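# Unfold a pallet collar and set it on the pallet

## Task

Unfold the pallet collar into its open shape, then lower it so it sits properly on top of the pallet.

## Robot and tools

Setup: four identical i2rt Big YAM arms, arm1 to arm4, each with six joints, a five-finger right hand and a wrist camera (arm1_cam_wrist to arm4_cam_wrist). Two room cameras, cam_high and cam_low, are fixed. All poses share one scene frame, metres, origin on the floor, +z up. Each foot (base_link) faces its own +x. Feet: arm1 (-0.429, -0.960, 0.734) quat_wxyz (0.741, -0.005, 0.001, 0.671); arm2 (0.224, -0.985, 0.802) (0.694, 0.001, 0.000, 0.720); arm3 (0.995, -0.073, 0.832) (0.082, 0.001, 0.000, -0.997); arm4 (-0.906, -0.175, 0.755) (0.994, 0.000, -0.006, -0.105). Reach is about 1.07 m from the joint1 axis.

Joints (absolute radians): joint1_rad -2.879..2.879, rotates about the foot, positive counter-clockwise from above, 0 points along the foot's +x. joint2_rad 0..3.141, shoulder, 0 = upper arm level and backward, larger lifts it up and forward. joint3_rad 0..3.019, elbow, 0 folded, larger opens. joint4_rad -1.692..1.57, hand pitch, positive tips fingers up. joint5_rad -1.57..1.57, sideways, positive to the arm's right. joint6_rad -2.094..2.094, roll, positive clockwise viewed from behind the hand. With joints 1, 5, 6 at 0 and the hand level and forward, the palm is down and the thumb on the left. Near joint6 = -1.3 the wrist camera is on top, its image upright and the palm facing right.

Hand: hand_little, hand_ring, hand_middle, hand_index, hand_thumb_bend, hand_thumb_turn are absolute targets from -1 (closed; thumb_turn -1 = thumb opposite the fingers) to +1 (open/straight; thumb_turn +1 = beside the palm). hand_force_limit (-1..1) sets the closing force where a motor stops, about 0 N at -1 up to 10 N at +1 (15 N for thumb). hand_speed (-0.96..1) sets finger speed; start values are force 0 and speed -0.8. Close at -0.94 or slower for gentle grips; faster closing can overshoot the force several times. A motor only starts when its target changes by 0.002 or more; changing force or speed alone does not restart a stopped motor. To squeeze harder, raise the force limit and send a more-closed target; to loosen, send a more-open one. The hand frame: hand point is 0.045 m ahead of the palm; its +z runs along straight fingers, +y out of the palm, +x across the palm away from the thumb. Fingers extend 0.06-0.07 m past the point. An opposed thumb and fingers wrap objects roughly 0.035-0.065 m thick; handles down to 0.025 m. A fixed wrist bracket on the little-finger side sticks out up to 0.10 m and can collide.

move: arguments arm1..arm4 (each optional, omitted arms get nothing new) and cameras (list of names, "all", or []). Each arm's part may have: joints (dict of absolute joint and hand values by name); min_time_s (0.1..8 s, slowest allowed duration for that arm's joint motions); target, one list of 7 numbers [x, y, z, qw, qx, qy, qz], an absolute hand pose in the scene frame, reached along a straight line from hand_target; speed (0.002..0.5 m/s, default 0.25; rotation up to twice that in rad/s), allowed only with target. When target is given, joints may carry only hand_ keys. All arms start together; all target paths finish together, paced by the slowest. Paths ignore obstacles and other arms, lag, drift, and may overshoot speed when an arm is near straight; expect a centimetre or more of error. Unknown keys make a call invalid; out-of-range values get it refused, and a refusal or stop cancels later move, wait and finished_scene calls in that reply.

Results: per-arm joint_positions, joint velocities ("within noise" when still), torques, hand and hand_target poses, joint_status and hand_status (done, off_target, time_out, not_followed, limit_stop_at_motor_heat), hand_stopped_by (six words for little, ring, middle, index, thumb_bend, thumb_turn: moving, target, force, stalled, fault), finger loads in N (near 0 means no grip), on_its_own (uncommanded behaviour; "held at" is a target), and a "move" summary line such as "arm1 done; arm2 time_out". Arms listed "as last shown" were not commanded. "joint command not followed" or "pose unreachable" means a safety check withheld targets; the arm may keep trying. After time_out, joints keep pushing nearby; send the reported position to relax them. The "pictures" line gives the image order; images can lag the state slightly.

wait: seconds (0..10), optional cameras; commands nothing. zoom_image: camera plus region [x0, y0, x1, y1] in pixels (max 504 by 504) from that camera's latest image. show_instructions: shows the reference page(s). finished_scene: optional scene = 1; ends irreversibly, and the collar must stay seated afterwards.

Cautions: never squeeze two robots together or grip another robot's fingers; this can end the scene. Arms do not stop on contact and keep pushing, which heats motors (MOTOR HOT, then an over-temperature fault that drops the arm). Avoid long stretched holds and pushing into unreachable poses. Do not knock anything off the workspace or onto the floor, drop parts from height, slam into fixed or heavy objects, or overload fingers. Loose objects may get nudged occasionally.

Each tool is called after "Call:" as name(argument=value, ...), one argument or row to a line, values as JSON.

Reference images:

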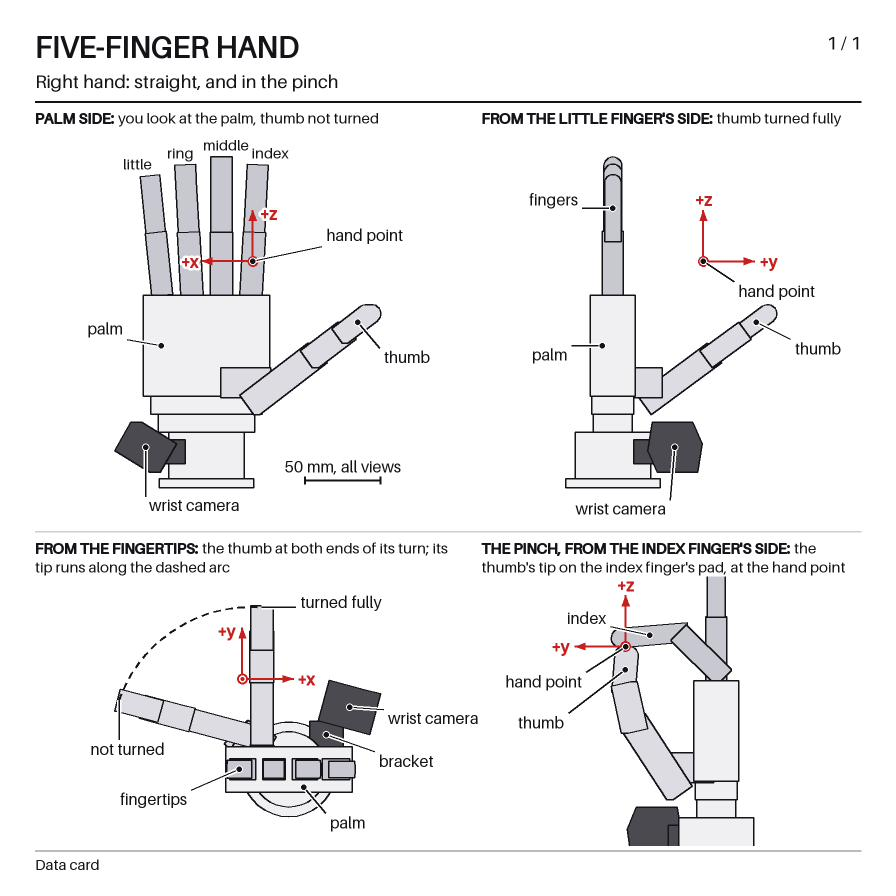

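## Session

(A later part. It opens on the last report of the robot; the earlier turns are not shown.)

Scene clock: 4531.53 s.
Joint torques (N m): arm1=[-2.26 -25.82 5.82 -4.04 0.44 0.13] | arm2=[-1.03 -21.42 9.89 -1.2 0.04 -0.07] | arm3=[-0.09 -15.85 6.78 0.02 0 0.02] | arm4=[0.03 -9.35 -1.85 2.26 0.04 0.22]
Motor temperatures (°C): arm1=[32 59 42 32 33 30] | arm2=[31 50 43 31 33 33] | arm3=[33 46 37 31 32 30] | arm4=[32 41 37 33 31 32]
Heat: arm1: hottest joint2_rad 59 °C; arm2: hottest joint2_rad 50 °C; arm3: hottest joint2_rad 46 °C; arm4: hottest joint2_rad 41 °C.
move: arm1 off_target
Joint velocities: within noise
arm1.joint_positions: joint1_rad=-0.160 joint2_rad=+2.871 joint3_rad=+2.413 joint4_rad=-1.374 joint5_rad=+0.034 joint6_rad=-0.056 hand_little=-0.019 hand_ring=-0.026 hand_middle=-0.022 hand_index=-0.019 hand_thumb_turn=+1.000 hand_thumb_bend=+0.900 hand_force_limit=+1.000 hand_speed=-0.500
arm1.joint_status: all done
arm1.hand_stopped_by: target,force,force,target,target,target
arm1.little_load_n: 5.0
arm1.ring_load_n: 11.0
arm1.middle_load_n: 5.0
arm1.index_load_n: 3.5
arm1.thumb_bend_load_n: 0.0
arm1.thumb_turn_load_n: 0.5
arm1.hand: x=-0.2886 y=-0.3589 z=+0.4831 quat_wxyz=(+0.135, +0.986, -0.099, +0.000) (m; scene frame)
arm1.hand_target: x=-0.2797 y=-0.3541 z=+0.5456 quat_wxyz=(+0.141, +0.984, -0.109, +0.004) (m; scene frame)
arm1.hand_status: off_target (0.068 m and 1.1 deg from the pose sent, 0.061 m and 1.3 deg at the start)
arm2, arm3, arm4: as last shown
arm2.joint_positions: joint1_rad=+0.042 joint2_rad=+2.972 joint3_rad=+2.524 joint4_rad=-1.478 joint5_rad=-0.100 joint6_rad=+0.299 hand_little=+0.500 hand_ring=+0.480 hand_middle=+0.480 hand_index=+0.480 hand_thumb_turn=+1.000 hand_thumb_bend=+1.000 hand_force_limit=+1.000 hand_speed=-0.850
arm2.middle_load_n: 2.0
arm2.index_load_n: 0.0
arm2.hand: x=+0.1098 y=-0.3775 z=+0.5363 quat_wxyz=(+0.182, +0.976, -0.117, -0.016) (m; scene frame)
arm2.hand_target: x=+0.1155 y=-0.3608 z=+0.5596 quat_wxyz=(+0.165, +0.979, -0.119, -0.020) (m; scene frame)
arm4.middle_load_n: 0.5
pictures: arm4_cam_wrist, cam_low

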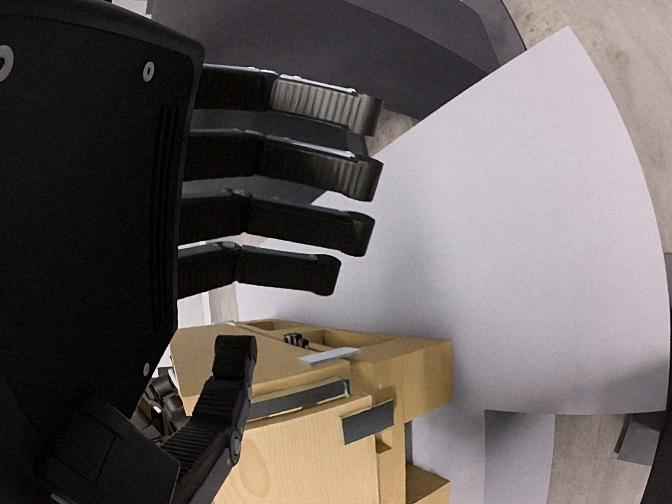

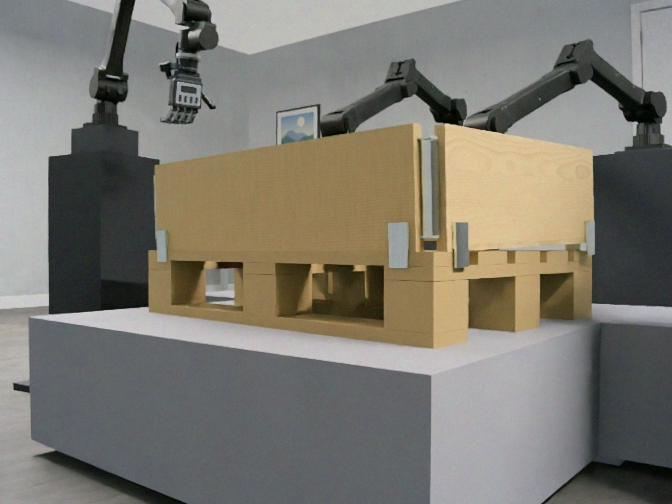

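Call:
move(
  arm1={"target": [-0.2790, -0.3250, 0.5350, 0.0700, 0.991, -0.105, 0.010], "speed": 0.04},
  cameras=["arm1_cam_wrist", "arm4_cam_wrist", "cam_low"],
)

Call:
zoom_image(
  camera="arm4_cam_wrist",
  region=[220, 300, 360, 400],
)

Call:
zoom_image(
  camera="cam_low",
  region=[520, 200, 610, 270],
)

Scene clock: 4542.30 s.
Joint torques (N m): arm1=[-1.55 -26.17 6.15 -1.11 -0.04 0.17] | arm2=[-0.85 -21.42 9.89 -1.22 0.05 -0.07] | arm3=[0.03 -16.67 7.08 0.16 -0.07 0.05] | arm4=[0.03 -9.29 -1.85 2.22 0.04 0.22]
Motor temperatures (°C): arm1=[32 61 42 32 33 30] | arm2=[31 50 43 31 33 33] | arm3=[33 46 37 31 32 30] | arm4=[32 41 37 33 31 32]
Heat: arm1: hottest joint2_rad 61 °C; arm2: hottest joint2_rad 50 °C; arm3: hottest joint2_rad 46 °C; arm4: hottest joint2_rad 41 °C.
move: arm1 off_target
Joint velocities: within noise
arm1.joint_positions: joint1_rad=-0.160 joint2_rad=+2.834 joint3_rad=+2.327 joint4_rad=-1.268 joint5_rad=+0.034 joint6_rad=-0.073 hand_little=-0.019 hand_ring=-0.026 hand_middle=-0.022 hand_index=-0.019 hand_thumb_turn=+1.000 hand_thumb_bend=+0.900 hand_force_limit=+1.000 hand_speed=-0.500
arm1.joint_status: not commanded
arm1.hand_stopped_by: target,force,force,target,target,target
arm1.little_load_n: 1.0
arm1.ring_load_n: 6.0
arm1.middle_load_n: 1.0
arm1.index_load_n: 1.5
arm1.thumb_bend_load_n: -0.5
arm1.thumb_turn_load_n: 0.5
arm1.hand: x=-0.2867 y=-0.3561 z=+0.4737 quat_wxyz=(+0.108, +0.990, -0.091, +0.003) (m; scene frame)
arm1.hand_target: x=-0.2785 y=-0.3272 z=+0.5331 quat_wxyz=(+0.071, +0.992, -0.101, +0.009) (m; scene frame)
arm1.hand_status: off_target (0.069 m and 4.6 deg from the pose sent, 0.063 m and 7.6 deg at the start)
arm2, arm3: as last shown
arm2.joint_positions: joint1_rad=+0.041 joint2_rad=+2.972 joint3_rad=+2.524 joint4_rad=-1.477 joint5_rad=-0.099 joint6_rad=+0.299 hand_little=+0.500 hand_ring=+0.480 hand_middle=+0.480 hand_index=+0.480 hand_thumb_turn=+1.000 hand_thumb_bend=+1.000 hand_force_limit=+1.000 hand_speed=-0.850
arm2.ring_load_n: 0.5
arm2.middle_load_n: 4.5
arm2.hand: x=+0.1110 y=-0.3770 z=+0.5360 quat_wxyz=(+0.181, +0.976, -0.117, -0.015) (m; scene frame)
arm2.hand_target: x=+0.1158 y=-0.3607 z=+0.5594 quat_wxyz=(+0.165, +0.979, -0.119, -0.019) (m; scene frame)
arm4.joint_positions: joint1_rad=-0.856 joint2_rad=+2.282 joint3_rad=+0.258 joint4_rad=+1.540 joint5_rad=-0.356 joint6_rad=-0.156 hand_little=-0.210 hand_ring=-0.150 hand_middle=-0.098 hand_index=-0.020 hand_thumb_turn=+1.000 hand_thumb_bend=-0.100 hand_force_limit=+1.000 hand_speed=+0.300
arm4.joint_status: not commanded
arm4.hand_stopped_by: target,target,target,target,target,target
arm4.little_load_n: 0.0
arm4.ring_load_n: 0.0
arm4.middle_load_n: 0.0
arm4.index_load_n: 0.0
arm4.thumb_bend_load_n: 0.0
arm4.thumb_turn_load_n: 0.0
arm4.hand: x=-0.6615 y=-0.4340 z=+0.6157 quat_wxyz=(-0.242, +0.357, -0.765, +0.478) (m; scene frame)
arm4.hand_target: x=-0.6569 y=-0.4353 z=+0.6207 quat_wxyz=(-0.247, +0.353, -0.760, +0.486) (m; scene frame)
arm4.hand_status: not commanded
pictures: arm1_cam_wrist, arm4_cam_wrist, cam_low

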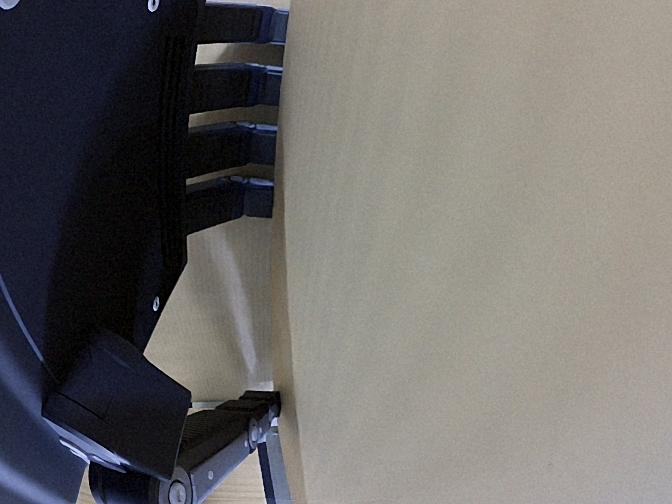

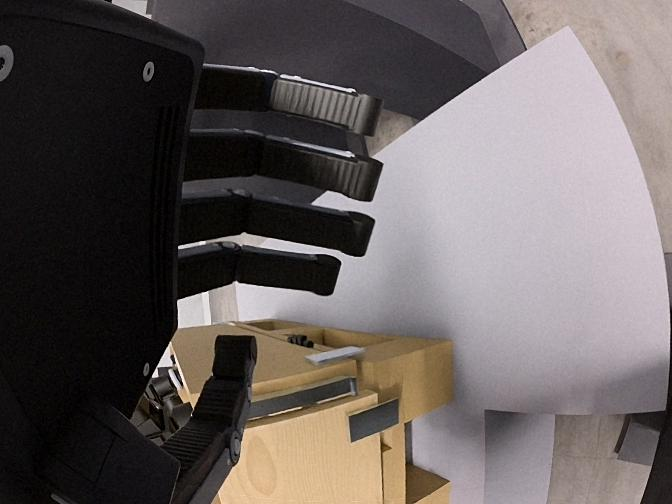

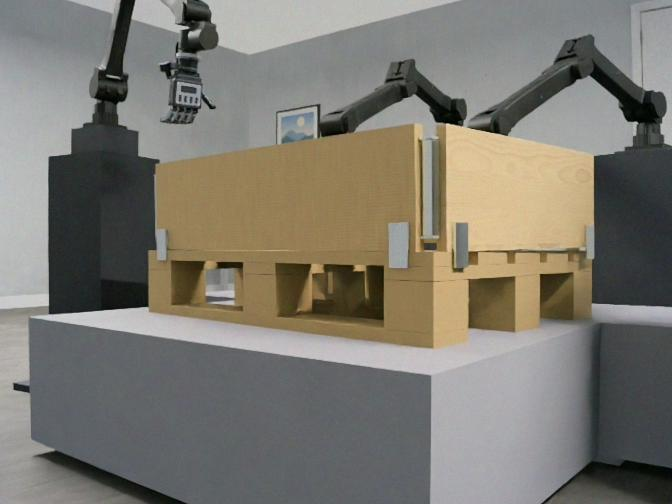

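Scaled by 3.600 from the camera's 672x504 image, which has a finer 960x720 frame.

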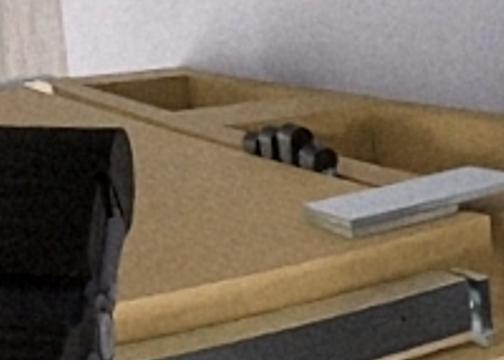

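Scaled by 5.600 from the camera's 672x504 image, which has a finer 960x720 frame.

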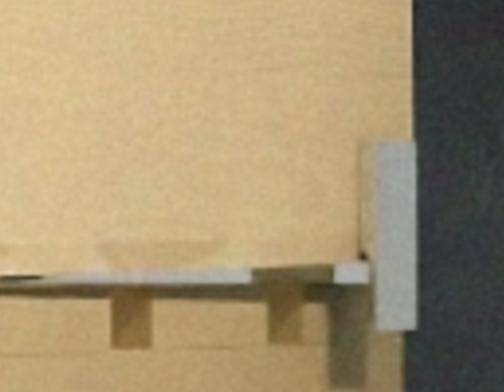

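Call:
move(
  arm1={"target": [-0.2790, -0.3080, 0.5300, 0.0000, 0.9946, -0.104, 0.010], "speed": 0.04},
  cameras=["arm1_cam_wrist", "arm4_cam_wrist", "cam_low"],
)

Call:
zoom_image(
  camera="arm4_cam_wrist",
  region=[220, 300, 360, 400],
)

Call:
zoom_image(
  camera="cam_low",
  region=[520, 200, 610, 270],
)

Scene clock: 4546.80 s.
Joint torques (N m): arm1=[-1.44 -25.52 6.06 -0.24 -0.16 0.38] | arm2=[-0.91 -21.36 9.88 -1.25 0.06 -0.07] | arm3=[-0.21 -16.21 6.89 0.24 -0.01 0.05] | arm4=[0.09 -9.47 -1.8 2.26 0.04 0.22]
Motor temperatures (°C): arm1=[32 61 42 32 33 30] | arm2=[31 50 43 31 33 33] | arm3=[33 46 37 31 32 30] | arm4=[32 41 37 33 31 32]
Heat: arm1: hottest joint2_rad 61 °C; arm2: hottest joint2_rad 50 °C; arm3: hottest joint2_rad 46 °C; arm4: hottest joint2_rad 41 °C.
move: arm1 off_target
Joint velocities: within noise
arm1.joint_positions: joint1_rad=-0.158 joint2_rad=+2.748 joint3_rad=+2.174 joint4_rad=-1.073 joint5_rad=+0.017 joint6_rad=-0.088 hand_little=-0.019 hand_ring=-0.026 hand_middle=-0.023 hand_index=-0.020 hand_thumb_turn=+1.000 hand_thumb_bend=+0.900 hand_force_limit=+1.000 hand_speed=-0.500
arm1.joint_status: not commanded
arm1.hand_stopped_by: target,force,force,target,target,target
arm1.little_load_n: 0.0
arm1.ring_load_n: 5.0
arm1.middle_load_n: 0.0
arm1.index_load_n: -2.0
arm1.thumb_bend_load_n: 0.0
arm1.thumb_turn_load_n: 0.0
arm1.hand: x=-0.2864 y=-0.3422 z=+0.4718 quat_wxyz=(+0.044, +0.995, -0.084, +0.005) (m; scene frame)
arm1.hand_target: x=-0.2800 y=-0.3095 z=+0.5281 quat_wxyz=(+0.001, +0.995, -0.103, +0.010) (m; scene frame)
arm1.hand_status: off_target (0.068 m and 5.5 deg from the pose sent, 0.074 m and 12.4 deg at the start)
arm2, arm3, arm4: as last shown
arm2.little_load_n: -0.5
arm2.ring_load_n: 0.0
arm2.middle_load_n: 4.0
arm2.index_load_n: 0.5
arm2.hand_target: x=+0.1157 y=-0.3607 z=+0.5594 quat_wxyz=(+0.165, +0.979, -0.119, -0.019) (m; scene frame)
arm4.thumb_turn_load_n: -0.5
pictures: arm1_cam_wrist, arm4_cam_wrist, cam_low

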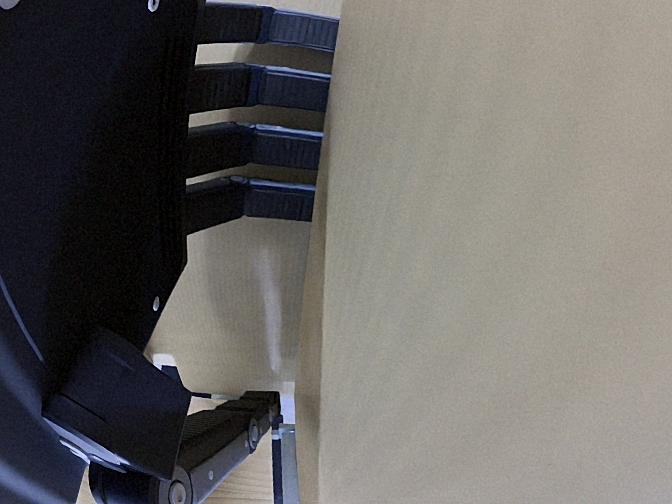

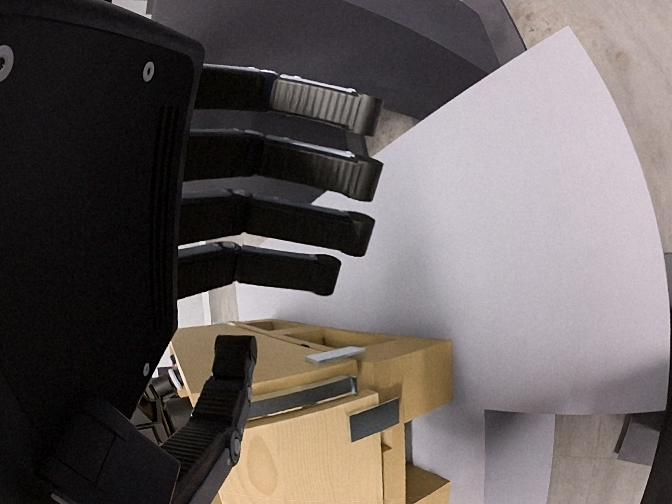

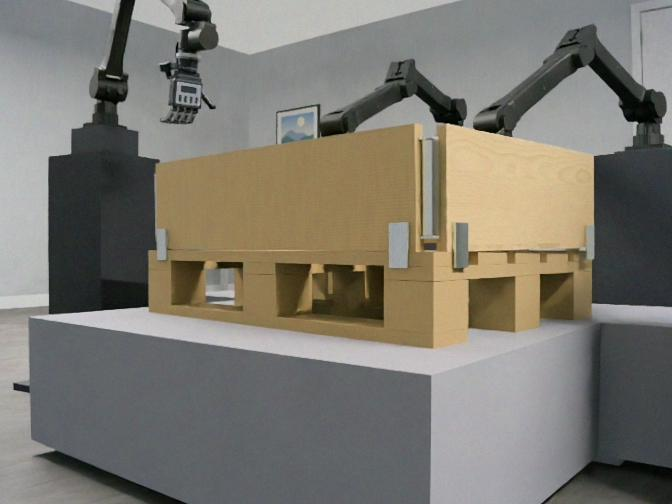

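Scaled by 3.600 from the camera's 672x504 image, which has a finer 960x720 frame.

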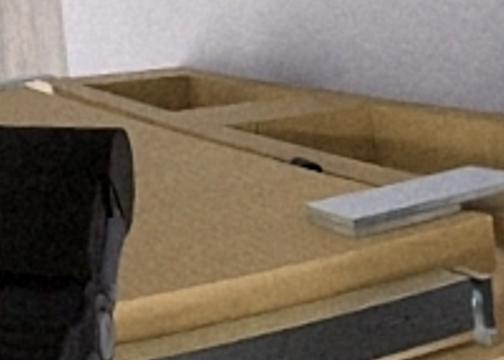

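Scaled by 5.600 from the camera's 672x504 image, which has a finer 960x720 frame.

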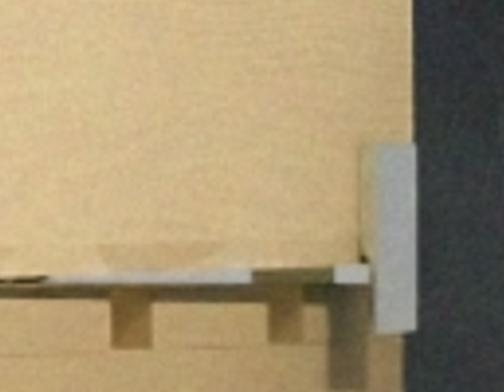

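Call:
move(
  arm1={"target": [-0.2790, -0.2850, 0.5250, -0.0500, 0.9932, -0.104, 0.010], "speed": 0.04},
  cameras=["arm1_cam_wrist", "arm4_cam_wrist", "cam_low"],
)

Call:
zoom_image(
  camera="arm4_cam_wrist",
  region=[220, 300, 360, 400],
)

Call:
zoom_image(
  camera="cam_low",
  region=[520, 200, 610, 270],
)

Scene clock: 4550.63 s.
Joint torques (N m): arm1=[-1.14 -24.88 6.95 1.11 -0.31 0.45] | arm2=[-0.79 -21.36 9.89 -1.24 0.05 -0.07] | arm3=[-0.26 -16.26 6.76 0.44 -0.11 0.02] | arm4=[0.26 -9.41 -1.81 2.19 0.04 0.22]
Motor temperatures (°C): arm1=[32 61 42 32 33 30] | arm2=[31 50 43 31 33 33] | arm3=[33 46 37 31 32 30] | arm4=[32 41 37 33 31 32]
Heat: arm1: hottest joint2_rad 61 °C; arm2: hottest joint2_rad 50 °C; arm3: hottest joint2_rad 46 °C; arm4: hottest joint2_rad 41 °C.
move: arm1 off_target
Joint velocities: within noise
arm1.joint_positions: joint1_rad=-0.158 joint2_rad=+2.719 joint3_rad=+2.125 joint4_rad=-1.001 joint5_rad=+0.010 joint6_rad=-0.091 hand_little=-0.019 hand_ring=-0.026 hand_middle=-0.023 hand_index=-0.020 hand_thumb_turn=+1.000 hand_thumb_bend=+0.900 hand_force_limit=+1.000 hand_speed=-0.500
arm1.joint_status: not commanded
arm1.hand_stopped_by: target,force,force,target,target,target
arm1.little_load_n: 0.5
arm1.ring_load_n: 4.0
arm1.middle_load_n: -3.0
arm1.index_load_n: -2.5
arm1.thumb_bend_load_n: -0.5
arm1.thumb_turn_load_n: 0.0
arm1.hand: x=-0.2859 y=-0.3351 z=+0.4725 quat_wxyz=(+0.017, +0.996, -0.083, +0.006) (m; scene frame)
arm1.hand_target: x=-0.2791 y=-0.2905 z=+0.5264 quat_wxyz=(-0.043, +0.994, -0.103, +0.012) (m; scene frame)
arm1.hand_status: off_target (0.073 m and 8.1 deg from the pose sent, 0.079 m and 11.0 deg at the start)
arm2.joint_positions: joint1_rad=+0.041 joint2_rad=+2.972 joint3_rad=+2.524 joint4_rad=-1.477 joint5_rad=-0.099 joint6_rad=+0.299 hand_little=+0.500 hand_ring=+0.480 hand_middle=+0.480 hand_index=+0.480 hand_thumb_turn=+1.000 hand_thumb_bend=+1.000 hand_force_limit=+1.000 hand_speed=-0.850
arm2.joint_status: not commanded
arm2.hand_stopped_by: target,target,target,target,target,target
arm2.little_load_n: 0.0
arm2.ring_load_n: 0.0
arm2.middle_load_n: 4.0
arm2.index_load_n: 0.0
arm2.thumb_bend_load_n: 0.0
arm2.thumb_turn_load_n: 0.0
arm2.hand: x=+0.1110 y=-0.3770 z=+0.5360 quat_wxyz=(+0.181, +0.976, -0.117, -0.015) (m; scene frame)
arm2.hand_target: x=+0.1157 y=-0.3607 z=+0.5594 quat_wxyz=(+0.165, +0.979, -0.119, -0.019) (m; scene frame)
arm2.hand_status: not commanded
arm3, arm4: as last shown
arm4.thumb_turn_load_n: 0.0
pictures: arm1_cam_wrist, arm4_cam_wrist, cam_low

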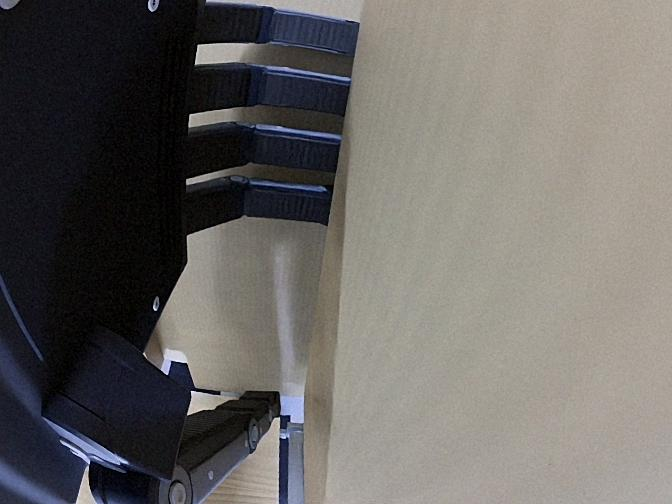

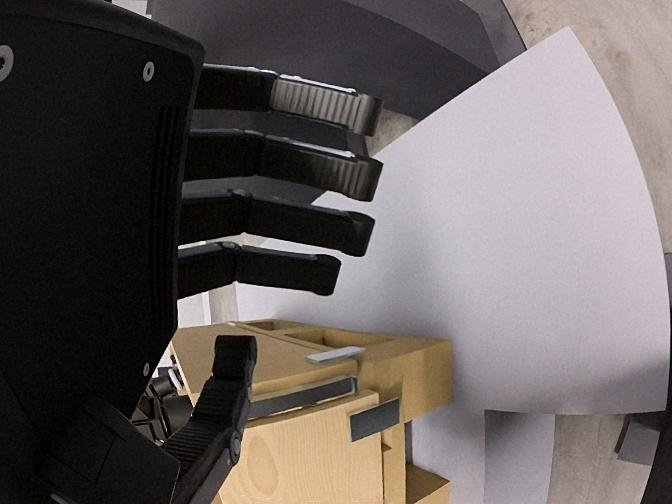

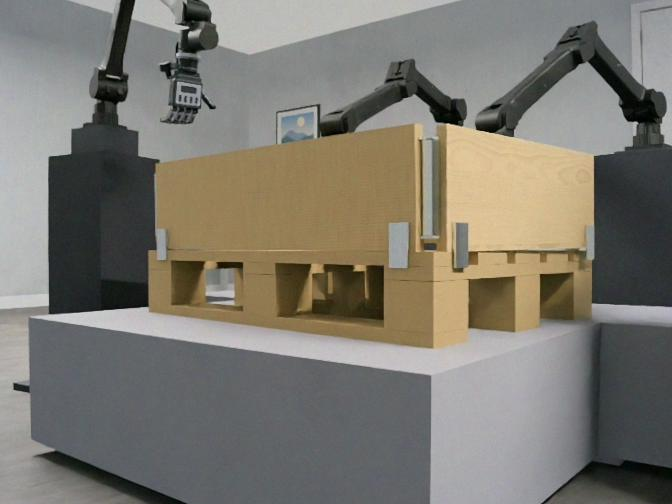

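Scaled by 3.600 from the camera's 672x504 image, which has a finer 960x720 frame.

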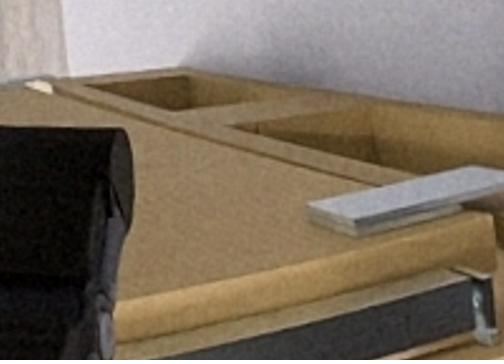

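Scaled by 5.600 from the camera's 672x504 image, which has a finer 960x720 frame.

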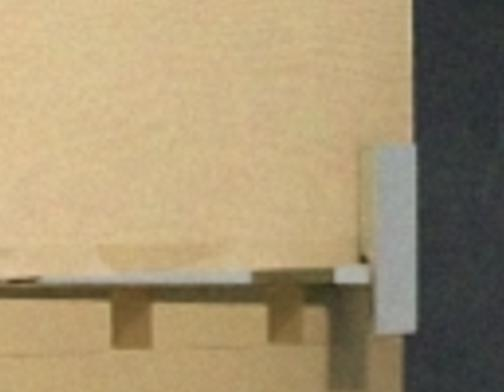

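Call:
move(
  arm1={"target": [-0.279, -0.265, 0.525, -0.08, 0.991, -0.104, 0.010], "speed": 0.04},
  cameras=["cam_low", "arm4_cam_wrist", "arm1_cam_wrist"],
)

Scene clock: 4558.00 s.
Joint torques (N m): arm1=[-0.73 -24.53 7.98 2.71 -0.4 0.35] | arm2=[-0.79 -21.42 9.88 -1.22 0.05 -0.07] | arm3=[0.03 -16.03 6.76 0.27 -0.08 0.02] | arm4=[0.09 -9.41 -1.83 2.26 0.05 0.22]
Motor temperatures (°C): arm1=[32 60 41 32 33 30] | arm2=[31 50 43 31 33 33] | arm3=[33 46 37 31 32 30] | arm4=[32 41 37 33 31 31]
Heat: arm1: hottest joint2_rad 60 °C; arm2: hottest joint2_rad 50 °C; arm3: hottest joint2_rad 46 °C; arm4: hottest joint2_rad 41 °C.
move: arm1 off_target
Joint velocities: within noise
arm1.joint_positions: joint1_rad=-0.164 joint2_rad=+2.711 joint3_rad=+2.114 joint4_rad=-0.978 joint5_rad=-0.004 joint6_rad=-0.074 hand_little=-0.019 hand_ring=-0.027 hand_middle=-0.023 hand_index=-0.020 hand_thumb_turn=+1.000 hand_thumb_bend=+0.900 hand_force_limit=+1.000 hand_speed=-0.500
arm1.joint_status: not commanded
arm1.hand_stopped_by: target,force,force,target,target,target
arm1.little_load_n: 0.0
arm1.ring_load_n: 2.5
arm1.middle_load_n: -4.0
arm1.index_load_n: -1.0
arm1.thumb_bend_load_n: 0.0
arm1.thumb_turn_load_n: 0.0
arm1.hand: x=-0.2845 y=-0.3308 z=+0.4734 quat_wxyz=(+0.006, +0.995, -0.095, +0.001) (m; scene frame)
arm1.hand_target: x=-0.2761 y=-0.2706 z=+0.5287 quat_wxyz=(-0.079, +0.991, -0.107, +0.009) (m; scene frame)
arm1.hand_status: off_target (0.084 m and 10.0 deg from the pose sent, 0.088 m and 11.4 deg at the start)
arm2, arm3, arm4: as last shown
arm2.hand_target: x=+0.1156 y=-0.3607 z=+0.5594 quat_wxyz=(+0.165, +0.979, -0.119, -0.019) (m; scene frame)
arm4.little_load_n: 0.5
pictures: arm1_cam_wrist, arm4_cam_wrist, cam_low

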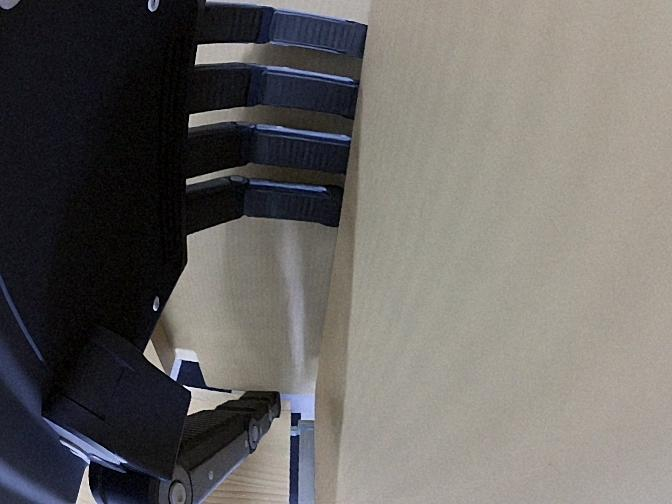

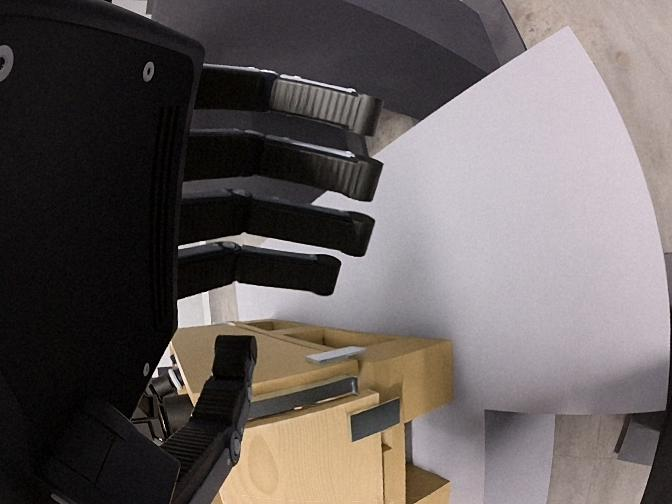

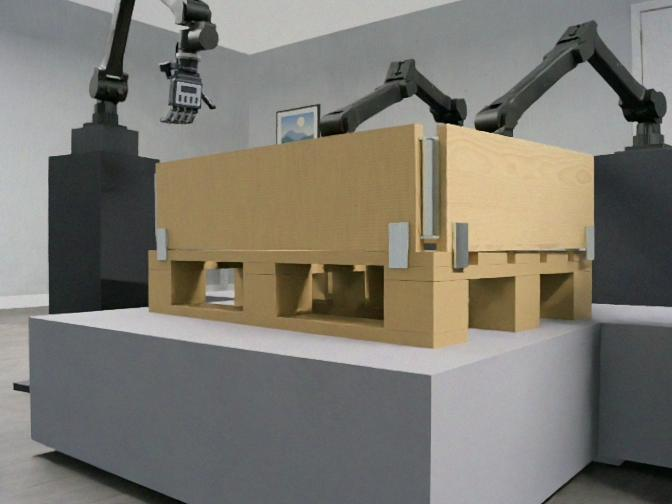

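Call:
move(
  arm1={"target": [-0.279, -0.245, 0.525, -0.115, 0.988, -0.104, 0.010], "speed": 0.04},
  cameras=["cam_low", "arm4_cam_wrist", "arm1_cam_wrist"],
)

Call:
zoom_image(
  camera="cam_low",
  region=[520, 200, 610, 270],
)

Scene clock: 4562.37 s.
Joint torques (N m): arm1=[-0.03 -24.29 8.69 3.97 -0.44 0.33] | arm2=[-0.85 -21.36 9.89 -1.24 0.05 -0.07] | arm3=[-0.85 -16.26 7.09 0.36 -0.06 0.07] | arm4=[0.15 -9.35 -1.81 2.22 0.05 0.22]
Motor temperatures (°C): arm1=[32 61 41 32 33 30] | arm2=[31 50 43 31 33 33] | arm3=[33 46 37 31 32 30] | arm4=[32 41 37 33 31 31]
Heat: arm1: hottest joint2_rad 61 °C; arm2: hottest joint2_rad 50 °C; arm3: hottest joint2_rad 46 °C; arm4: hottest joint2_rad 41 °C.
move: arm1 off_target
Joint velocities: within noise
arm1.joint_positions: joint1_rad=-0.166 joint2_rad=+2.699 joint3_rad=+2.091 joint4_rad=-0.937 joint5_rad=-0.013 joint6_rad=-0.068 hand_little=-0.019 hand_ring=-0.027 hand_middle=-0.023 hand_index=-0.020 hand_thumb_turn=+1.000 hand_thumb_bend=+0.900 hand_force_limit=+1.000 hand_speed=-0.500
arm1.joint_status: not commanded
arm1.hand_stopped_by: target,force,force,target,target,target
arm1.little_load_n: 0.0
arm1.ring_load_n: 0.0
arm1.middle_load_n: -6.0
arm1.index_load_n: -1.0
arm1.thumb_bend_load_n: 0.0
arm1.thumb_turn_load_n: 0.0
arm1.hand: x=-0.2844 y=-0.3258 z=+0.4729 quat_wxyz=(-0.010, +0.995, -0.098, -0.001) (m; scene frame)
arm1.hand_target: x=-0.2786 y=-0.2527 z=+0.5305 quat_wxyz=(-0.113, +0.988, -0.105, +0.008) (m; scene frame)
arm1.hand_status: off_target (0.096 m and 12.2 deg from the pose sent, 0.100 m and 14.0 deg at the start)
arm2, arm3, arm4: as last shown
arm2.joint_positions: joint1_rad=+0.041 joint2_rad=+2.972 joint3_rad=+2.524 joint4_rad=-1.475 joint5_rad=-0.099 joint6_rad=+0.299 hand_little=+0.500 hand_ring=+0.480 hand_middle=+0.480 hand_index=+0.480 hand_thumb_turn=+1.000 hand_thumb_bend=+1.000 hand_force_limit=+1.000 hand_speed=-0.850
arm2.middle_load_n: 4.5
arm2.hand: x=+0.1110 y=-0.3767 z=+0.5358 quat_wxyz=(+0.180, +0.976, -0.117, -0.015) (m; scene frame)
arm2.hand_target: x=+0.1155 y=-0.3603 z=+0.5592 quat_wxyz=(+0.164, +0.979, -0.119, -0.019) (m; scene frame)
arm3.thumb_bend_load_n: -0.5
arm4.little_load_n: 0.0
arm4.index_load_n: 0.5
pictures: arm1_cam_wrist, arm4_cam_wrist, cam_low

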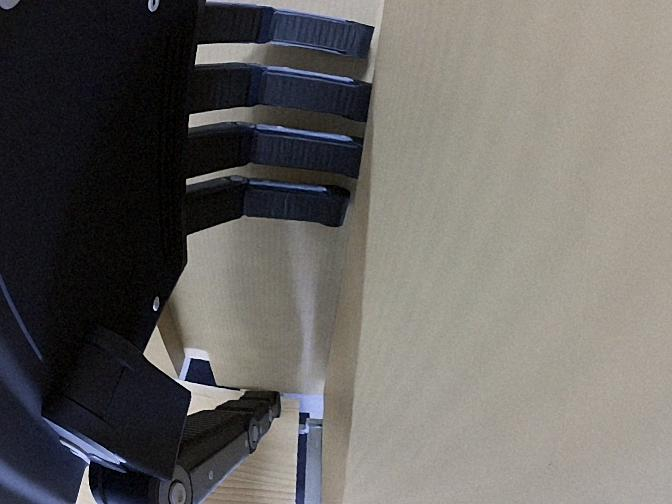

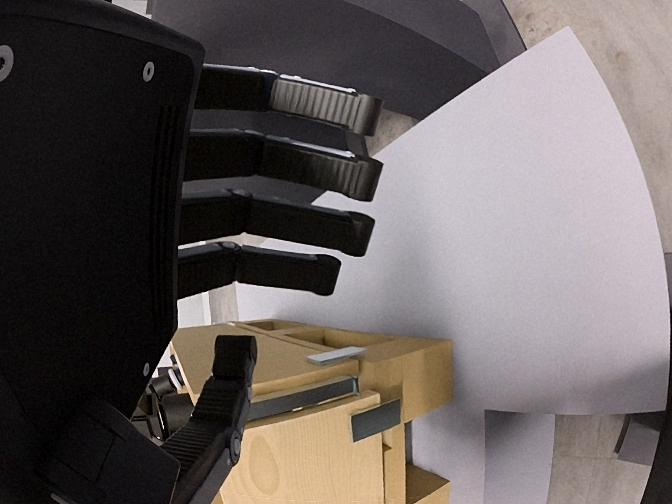

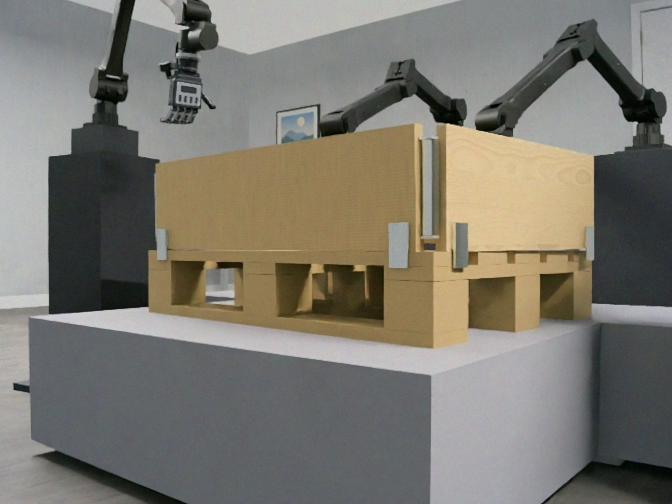

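Scaled by 5.600 from the camera's 672x504 image, which has a finer 960x720 frame.

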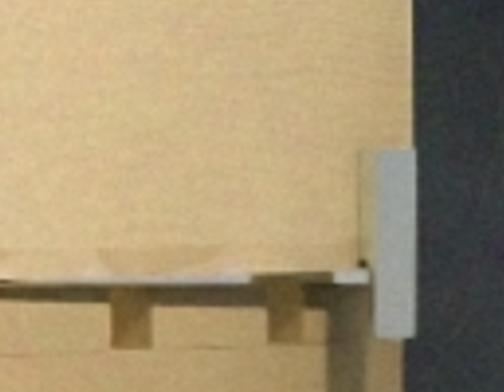

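Call:
move(
  arm1={"target": [-0.279, -0.225, 0.525, -0.15, 0.983, -0.104, 0.010], "speed": 0.04},
  cameras=["cam_low", "arm4_cam_wrist", "arm1_cam_wrist"],
)

Call:
zoom_image(
  camera="cam_low",
  region=[520, 200, 610, 270],
)

Scene clock: 4565.07 s.
Joint torques (N m): arm1=[-0.32 -17.73 9.13 1.28 -0.2 0.16] | arm2=[-0.73 -21.36 9.88 -1.24 0.06 -0.07] | arm3=[-0.21 -16.44 6.8 0.16 -0.09 -0.01] | arm4=[0.09 -9.41 -1.81 2.26 0.04 0.23]
Motor temperatures (°C): arm1=[32 61 41 32 33 30] | arm2=[31 50 43 31 33 33] | arm3=[33 46 37 31 32 30] | arm4=[32 41 37 33 31 31]
Heat: arm1: hottest joint2_rad 61 °C; arm2: hottest joint2_rad 50 °C; arm3: hottest joint2_rad 46 °C; arm4: hottest joint2_rad 41 °C.
move: arm1 off_target
Joint velocities: within noise
arm1.joint_positions: joint1_rad=-0.147 joint2_rad=+2.638 joint3_rad=+2.141 joint4_rad=-0.792 joint5_rad=-0.023 joint6_rad=-0.040 hand_little=-0.019 hand_ring=-0.027 hand_middle=-0.023 hand_index=-0.020 hand_thumb_turn=+1.000 hand_thumb_bend=+0.900 hand_force_limit=+1.000 hand_speed=-0.500
arm1.joint_status: not commanded
arm1.hand_stopped_by: target,force,force,target,target,target
arm1.little_load_n: 0.0
arm1.ring_load_n: 0.0
arm1.middle_load_n: 0.0
arm1.index_load_n: 0.0
arm1.thumb_bend_load_n: 0.0
arm1.thumb_turn_load_n: 0.0
arm1.hand: x=-0.2787 y=-0.2383 z=+0.5264 quat_wxyz=(-0.137, +0.985, -0.100, +0.012) (m; scene frame)
arm1.hand_target: x=-0.2847 y=-0.2227 z=+0.5244 quat_wxyz=(-0.152, +0.983, -0.101, +0.010) (m; scene frame)
arm1.hand_status: off_target (0.013 m and 1.7 deg from the pose sent, 0.114 m and 16.2 deg at the start)
arm2, arm4: as last shown
arm2.joint_positions: joint1_rad=+0.039 joint2_rad=+2.970 joint3_rad=+2.524 joint4_rad=-1.477 joint5_rad=-0.099 joint6_rad=+0.299 hand_little=+0.500 hand_ring=+0.480 hand_middle=+0.480 hand_index=+0.480 hand_thumb_turn=+1.000 hand_thumb_bend=+1.000 hand_force_limit=+1.000 hand_speed=-0.850
arm2.middle_load_n: 2.0
arm2.hand: x=+0.1119 y=-0.3763 z=+0.5369 quat_wxyz=(+0.180, +0.976, -0.118, -0.016) (m; scene frame)
arm2.hand_target: x=+0.1160 y=-0.3604 z=+0.5600 quat_wxyz=(+0.165, +0.979, -0.119, -0.019) (m; scene frame)
arm3.joint_positions: joint1_rad=-0.325 joint2_rad=+2.007 joint3_rad=+1.433 joint4_rad=-1.146 joint5_rad=-0.010 joint6_rad=-0.005 hand_little=-0.039 hand_ring=-0.049 hand_middle=-0.070 hand_index=-0.080 hand_thumb_turn=+1.000 hand_thumb_bend=+1.000 hand_force_limit=+1.000 hand_speed=-0.300
arm3.joint_status: not commanded
arm3.hand_stopped_by: force,target,target,target,target,target
arm3.little_load_n: 0.0
arm3.ring_load_n: 0.0
arm3.middle_load_n: 0.0
arm3.index_load_n: 0.0
arm3.thumb_bend_load_n: 0.0
arm3.thumb_turn_load_n: 0.0
arm3.hand: x=+0.5314 y=-0.0301 z=+0.8124 quat_wxyz=(-0.061, -0.758, -0.648, -0.046) (m; scene frame)
arm3.hand_target: x=+0.5210 y=-0.0268 z=+0.8233 quat_wxyz=(-0.044, -0.762, -0.645, -0.030) (m; scene frame)
arm3.hand_status: not commanded
arm4.index_load_n: 0.0
pictures: arm1_cam_wrist, arm4_cam_wrist, cam_low

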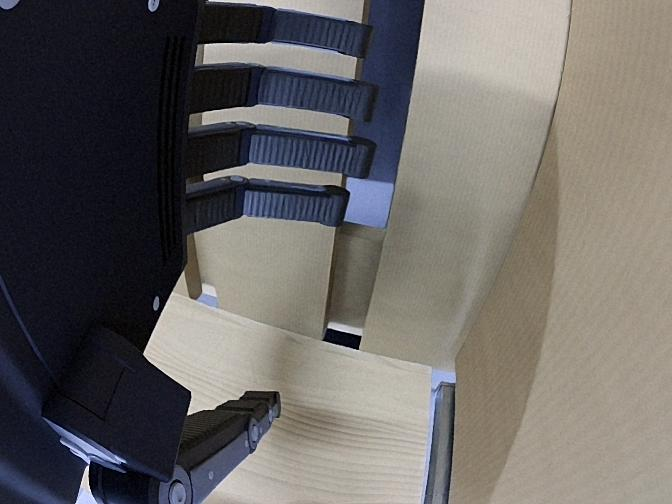

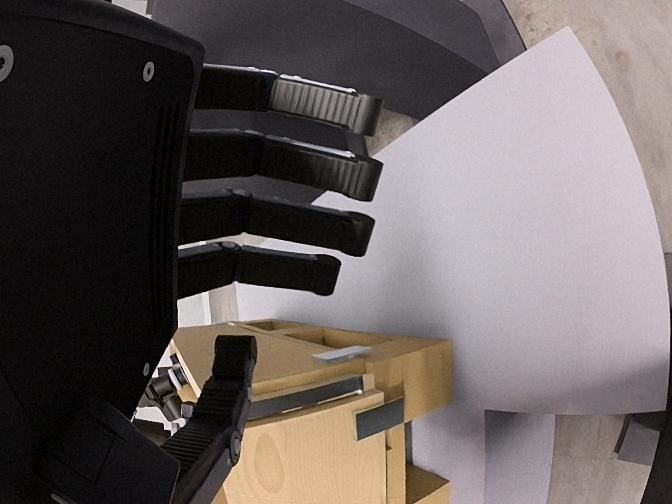

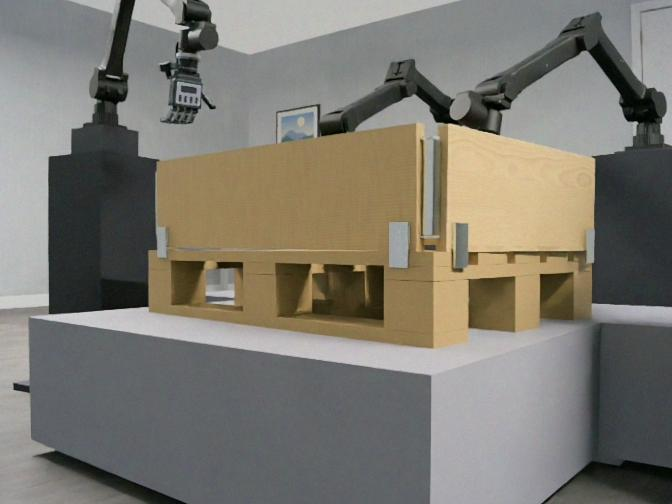

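Scaled by 5.600 from the camera's 672x504 image, which has a finer 960x720 frame.

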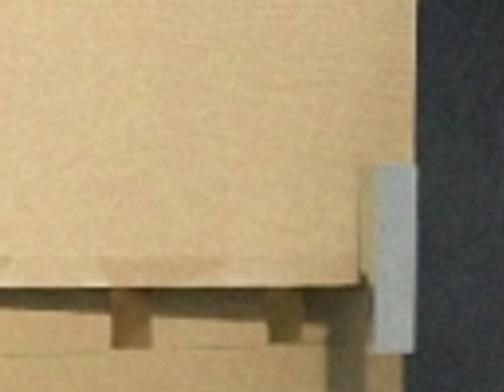

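Call:
zoom_image(
  camera="arm4_cam_wrist",
  region=[220, 300, 480, 500],
)

Call:
zoom_image(
  camera="cam_low",
  region=[390, 190, 610, 300],
)

Call:
zoom_image(
  camera="cam_low",
  region=[120, 190, 420, 310],
)

Scaled by 1.938 from the camera's 672x504 image, which has a finer 960x720 frame.

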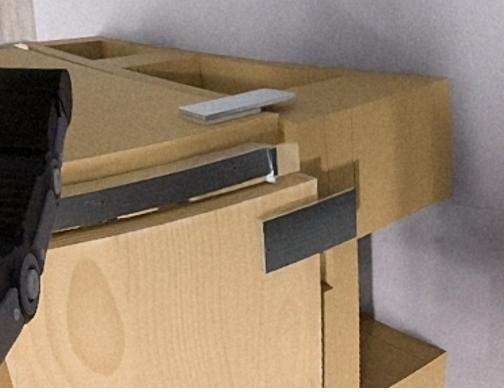

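Scaled by 2.291 from the camera's 672x504 image, which has a finer 960x720 frame.

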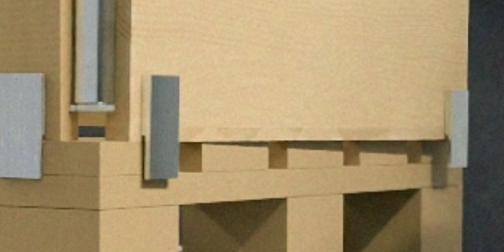

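Scaled by 1.680 from the camera's 672x504 image, which has a finer 960x720 frame.

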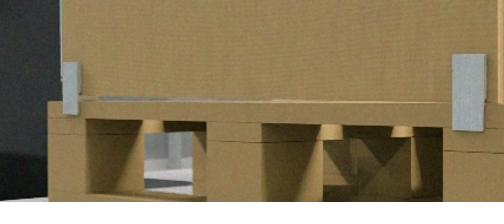

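Call:
move(
  arm1={"target": [-0.279, -0.245, 0.66, -0.10, 0.990, -0.102, 0.010], "speed": 0.1},
  arm2={"target": [0.116, -0.345, 0.61, 0.12, 0.985, -0.119, -0.015], "speed": 0.06},
  cameras=["all"],
)

Scene clock: 4573.37 s.
Joint torques (N m): arm1=[-1.32 -20.95 9.42 0.1 0.16 0.01] | arm2=[-0.44 -22.3 7.09 0.05 0.26 0.03] | arm3=[-0.26 -16.32 6.84 0.31 -0.06 0.03] | arm4=[-0.03 -9.35 -1.81 2.22 0.05 0.23]
Motor temperatures (°C): arm1=[32 60 42 32 33 30] | arm2=[31 51 43 31 33 33] | arm3=[33 46 37 31 32 30] | arm4=[32 41 37 33 31 31]
Heat: arm1: hottest joint2_rad 60 °C; arm2: hottest joint2_rad 51 °C; arm3: hottest joint2_rad 46 °C; arm4: hottest joint2_rad 41 °C.
move: arm1 off_target; arm2 off_target
Joint velocities: within noise
arm1.joint_positions: joint1_rad=-0.147 joint2_rad=+2.520 joint3_rad=+2.203 joint4_rad=-1.095 joint5_rad=-0.023 joint6_rad=-0.040 hand_little=-0.019 hand_ring=-0.027 hand_middle=-0.023 hand_index=-0.020 hand_thumb_turn=+1.000 hand_thumb_bend=+0.900 hand_force_limit=+1.000 hand_speed=-0.500
arm1.joint_status: not commanded
arm1.hand_stopped_by: target,force,force,target,target,target
arm1.little_load_n: 0.0
arm1.ring_load_n: 0.0
arm1.middle_load_n: 0.0
arm1.index_load_n: 0.0
arm1.thumb_bend_load_n: -0.5
arm1.thumb_turn_load_n: 0.0
arm1.hand: x=-0.2851 y=-0.2603 z=+0.6318 quat_wxyz=(-0.076, +0.992, -0.102, +0.003) (m; scene frame)
arm1.hand_target: x=-0.2791 y=-0.2446 z=+0.6599 quat_wxyz=(-0.100, +0.990, -0.102, +0.009) (m; scene frame)
arm1.hand_status: off_target (0.033 m and 2.8 deg from the pose sent, 0.134 m and 4.2 deg at the start)
arm2.joint_positions: joint1_rad=+0.039 joint2_rad=+2.828 joint3_rad=+2.408 joint4_rad=-1.426 joint5_rad=-0.080 joint6_rad=+0.299 hand_little=+0.500 hand_ring=+0.480 hand_middle=+0.480 hand_index=+0.480 hand_thumb_turn=+1.000 hand_thumb_bend=+1.000 hand_force_limit=+1.000 hand_speed=-0.850
arm2.joint_status: not commanded
arm2.hand_stopped_by: target,target,target,target,target,target
arm2.little_load_n: 0.0
arm2.ring_load_n: 0.5
arm2.middle_load_n: 0.0
arm2.index_load_n: 0.5
arm2.thumb_bend_load_n: 0.0
arm2.thumb_turn_load_n: 0.0
arm2.hand: x=+0.1140 y=-0.3572 z=+0.5902 quat_wxyz=(+0.141, +0.983, -0.116, -0.014) (m; scene frame)
arm2.hand_target: x=+0.1162 y=-0.3444 z=+0.6096 quat_wxyz=(+0.120, +0.985, -0.119, -0.015) (m; scene frame)
arm2.hand_status: off_target (0.023 m and 2.4 deg from the pose sent, 0.080 m and 7.0 deg at the start)
arm3, arm4: as last shown
arm3.middle_load_n: 0.5
arm4.thumb_bend_load_n: -0.5
pictures: arm1_cam_wrist, arm2_cam_wrist, arm3_cam_wrist, arm4_cam_wrist, cam_high, cam_low

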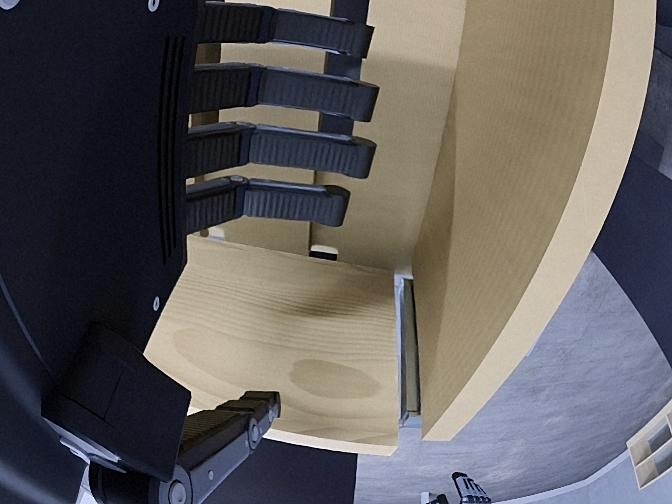

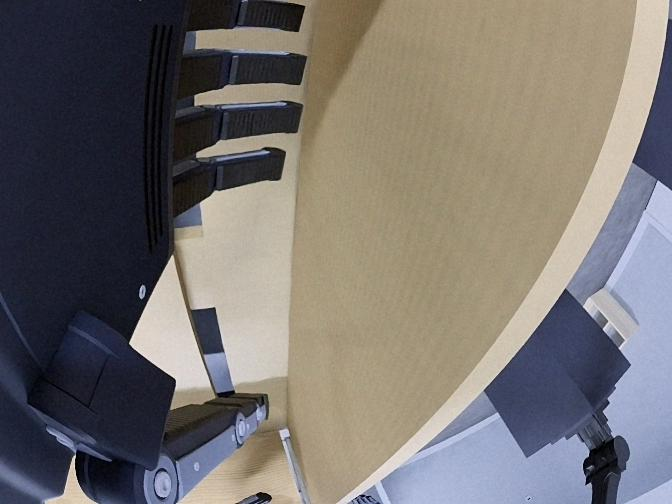

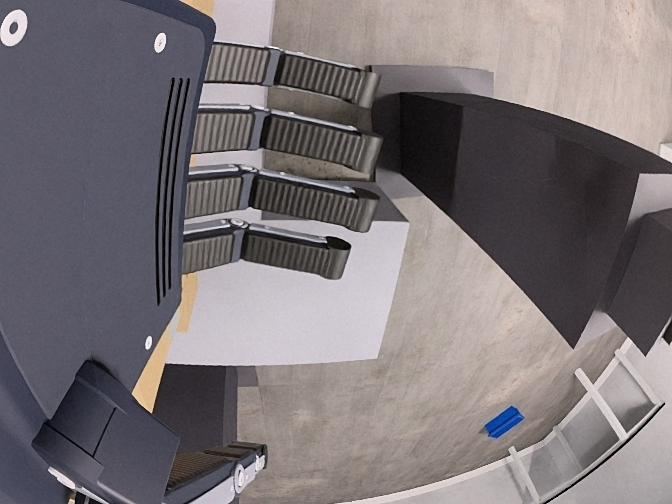

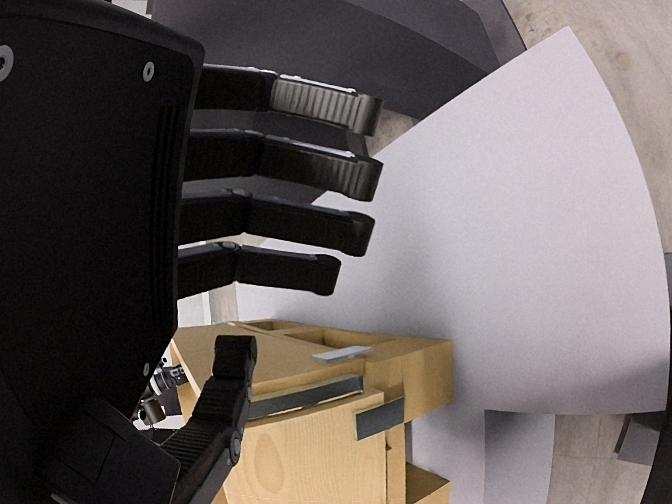

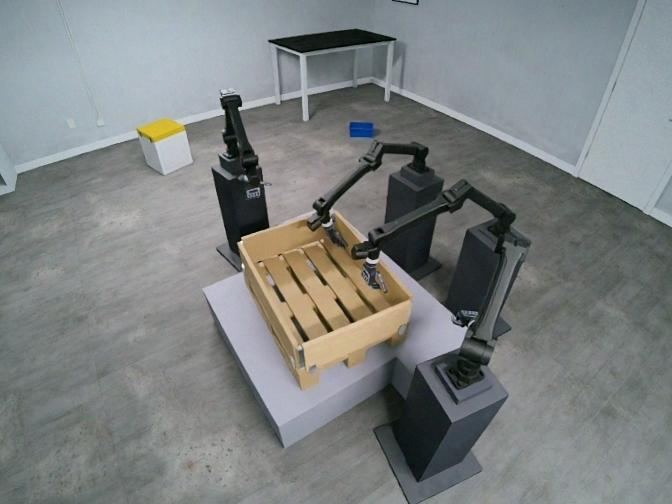

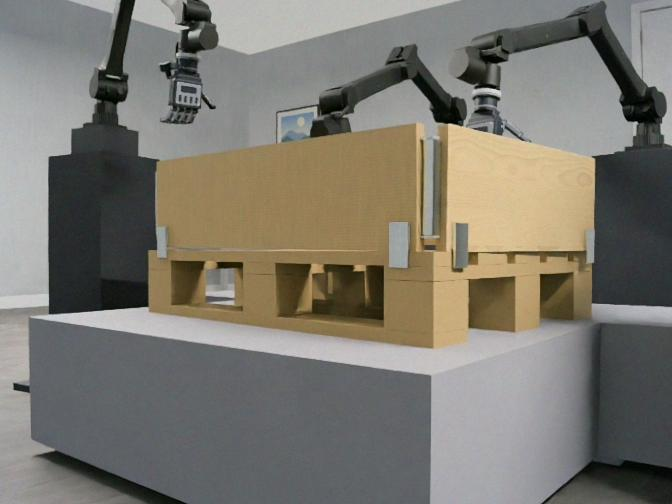

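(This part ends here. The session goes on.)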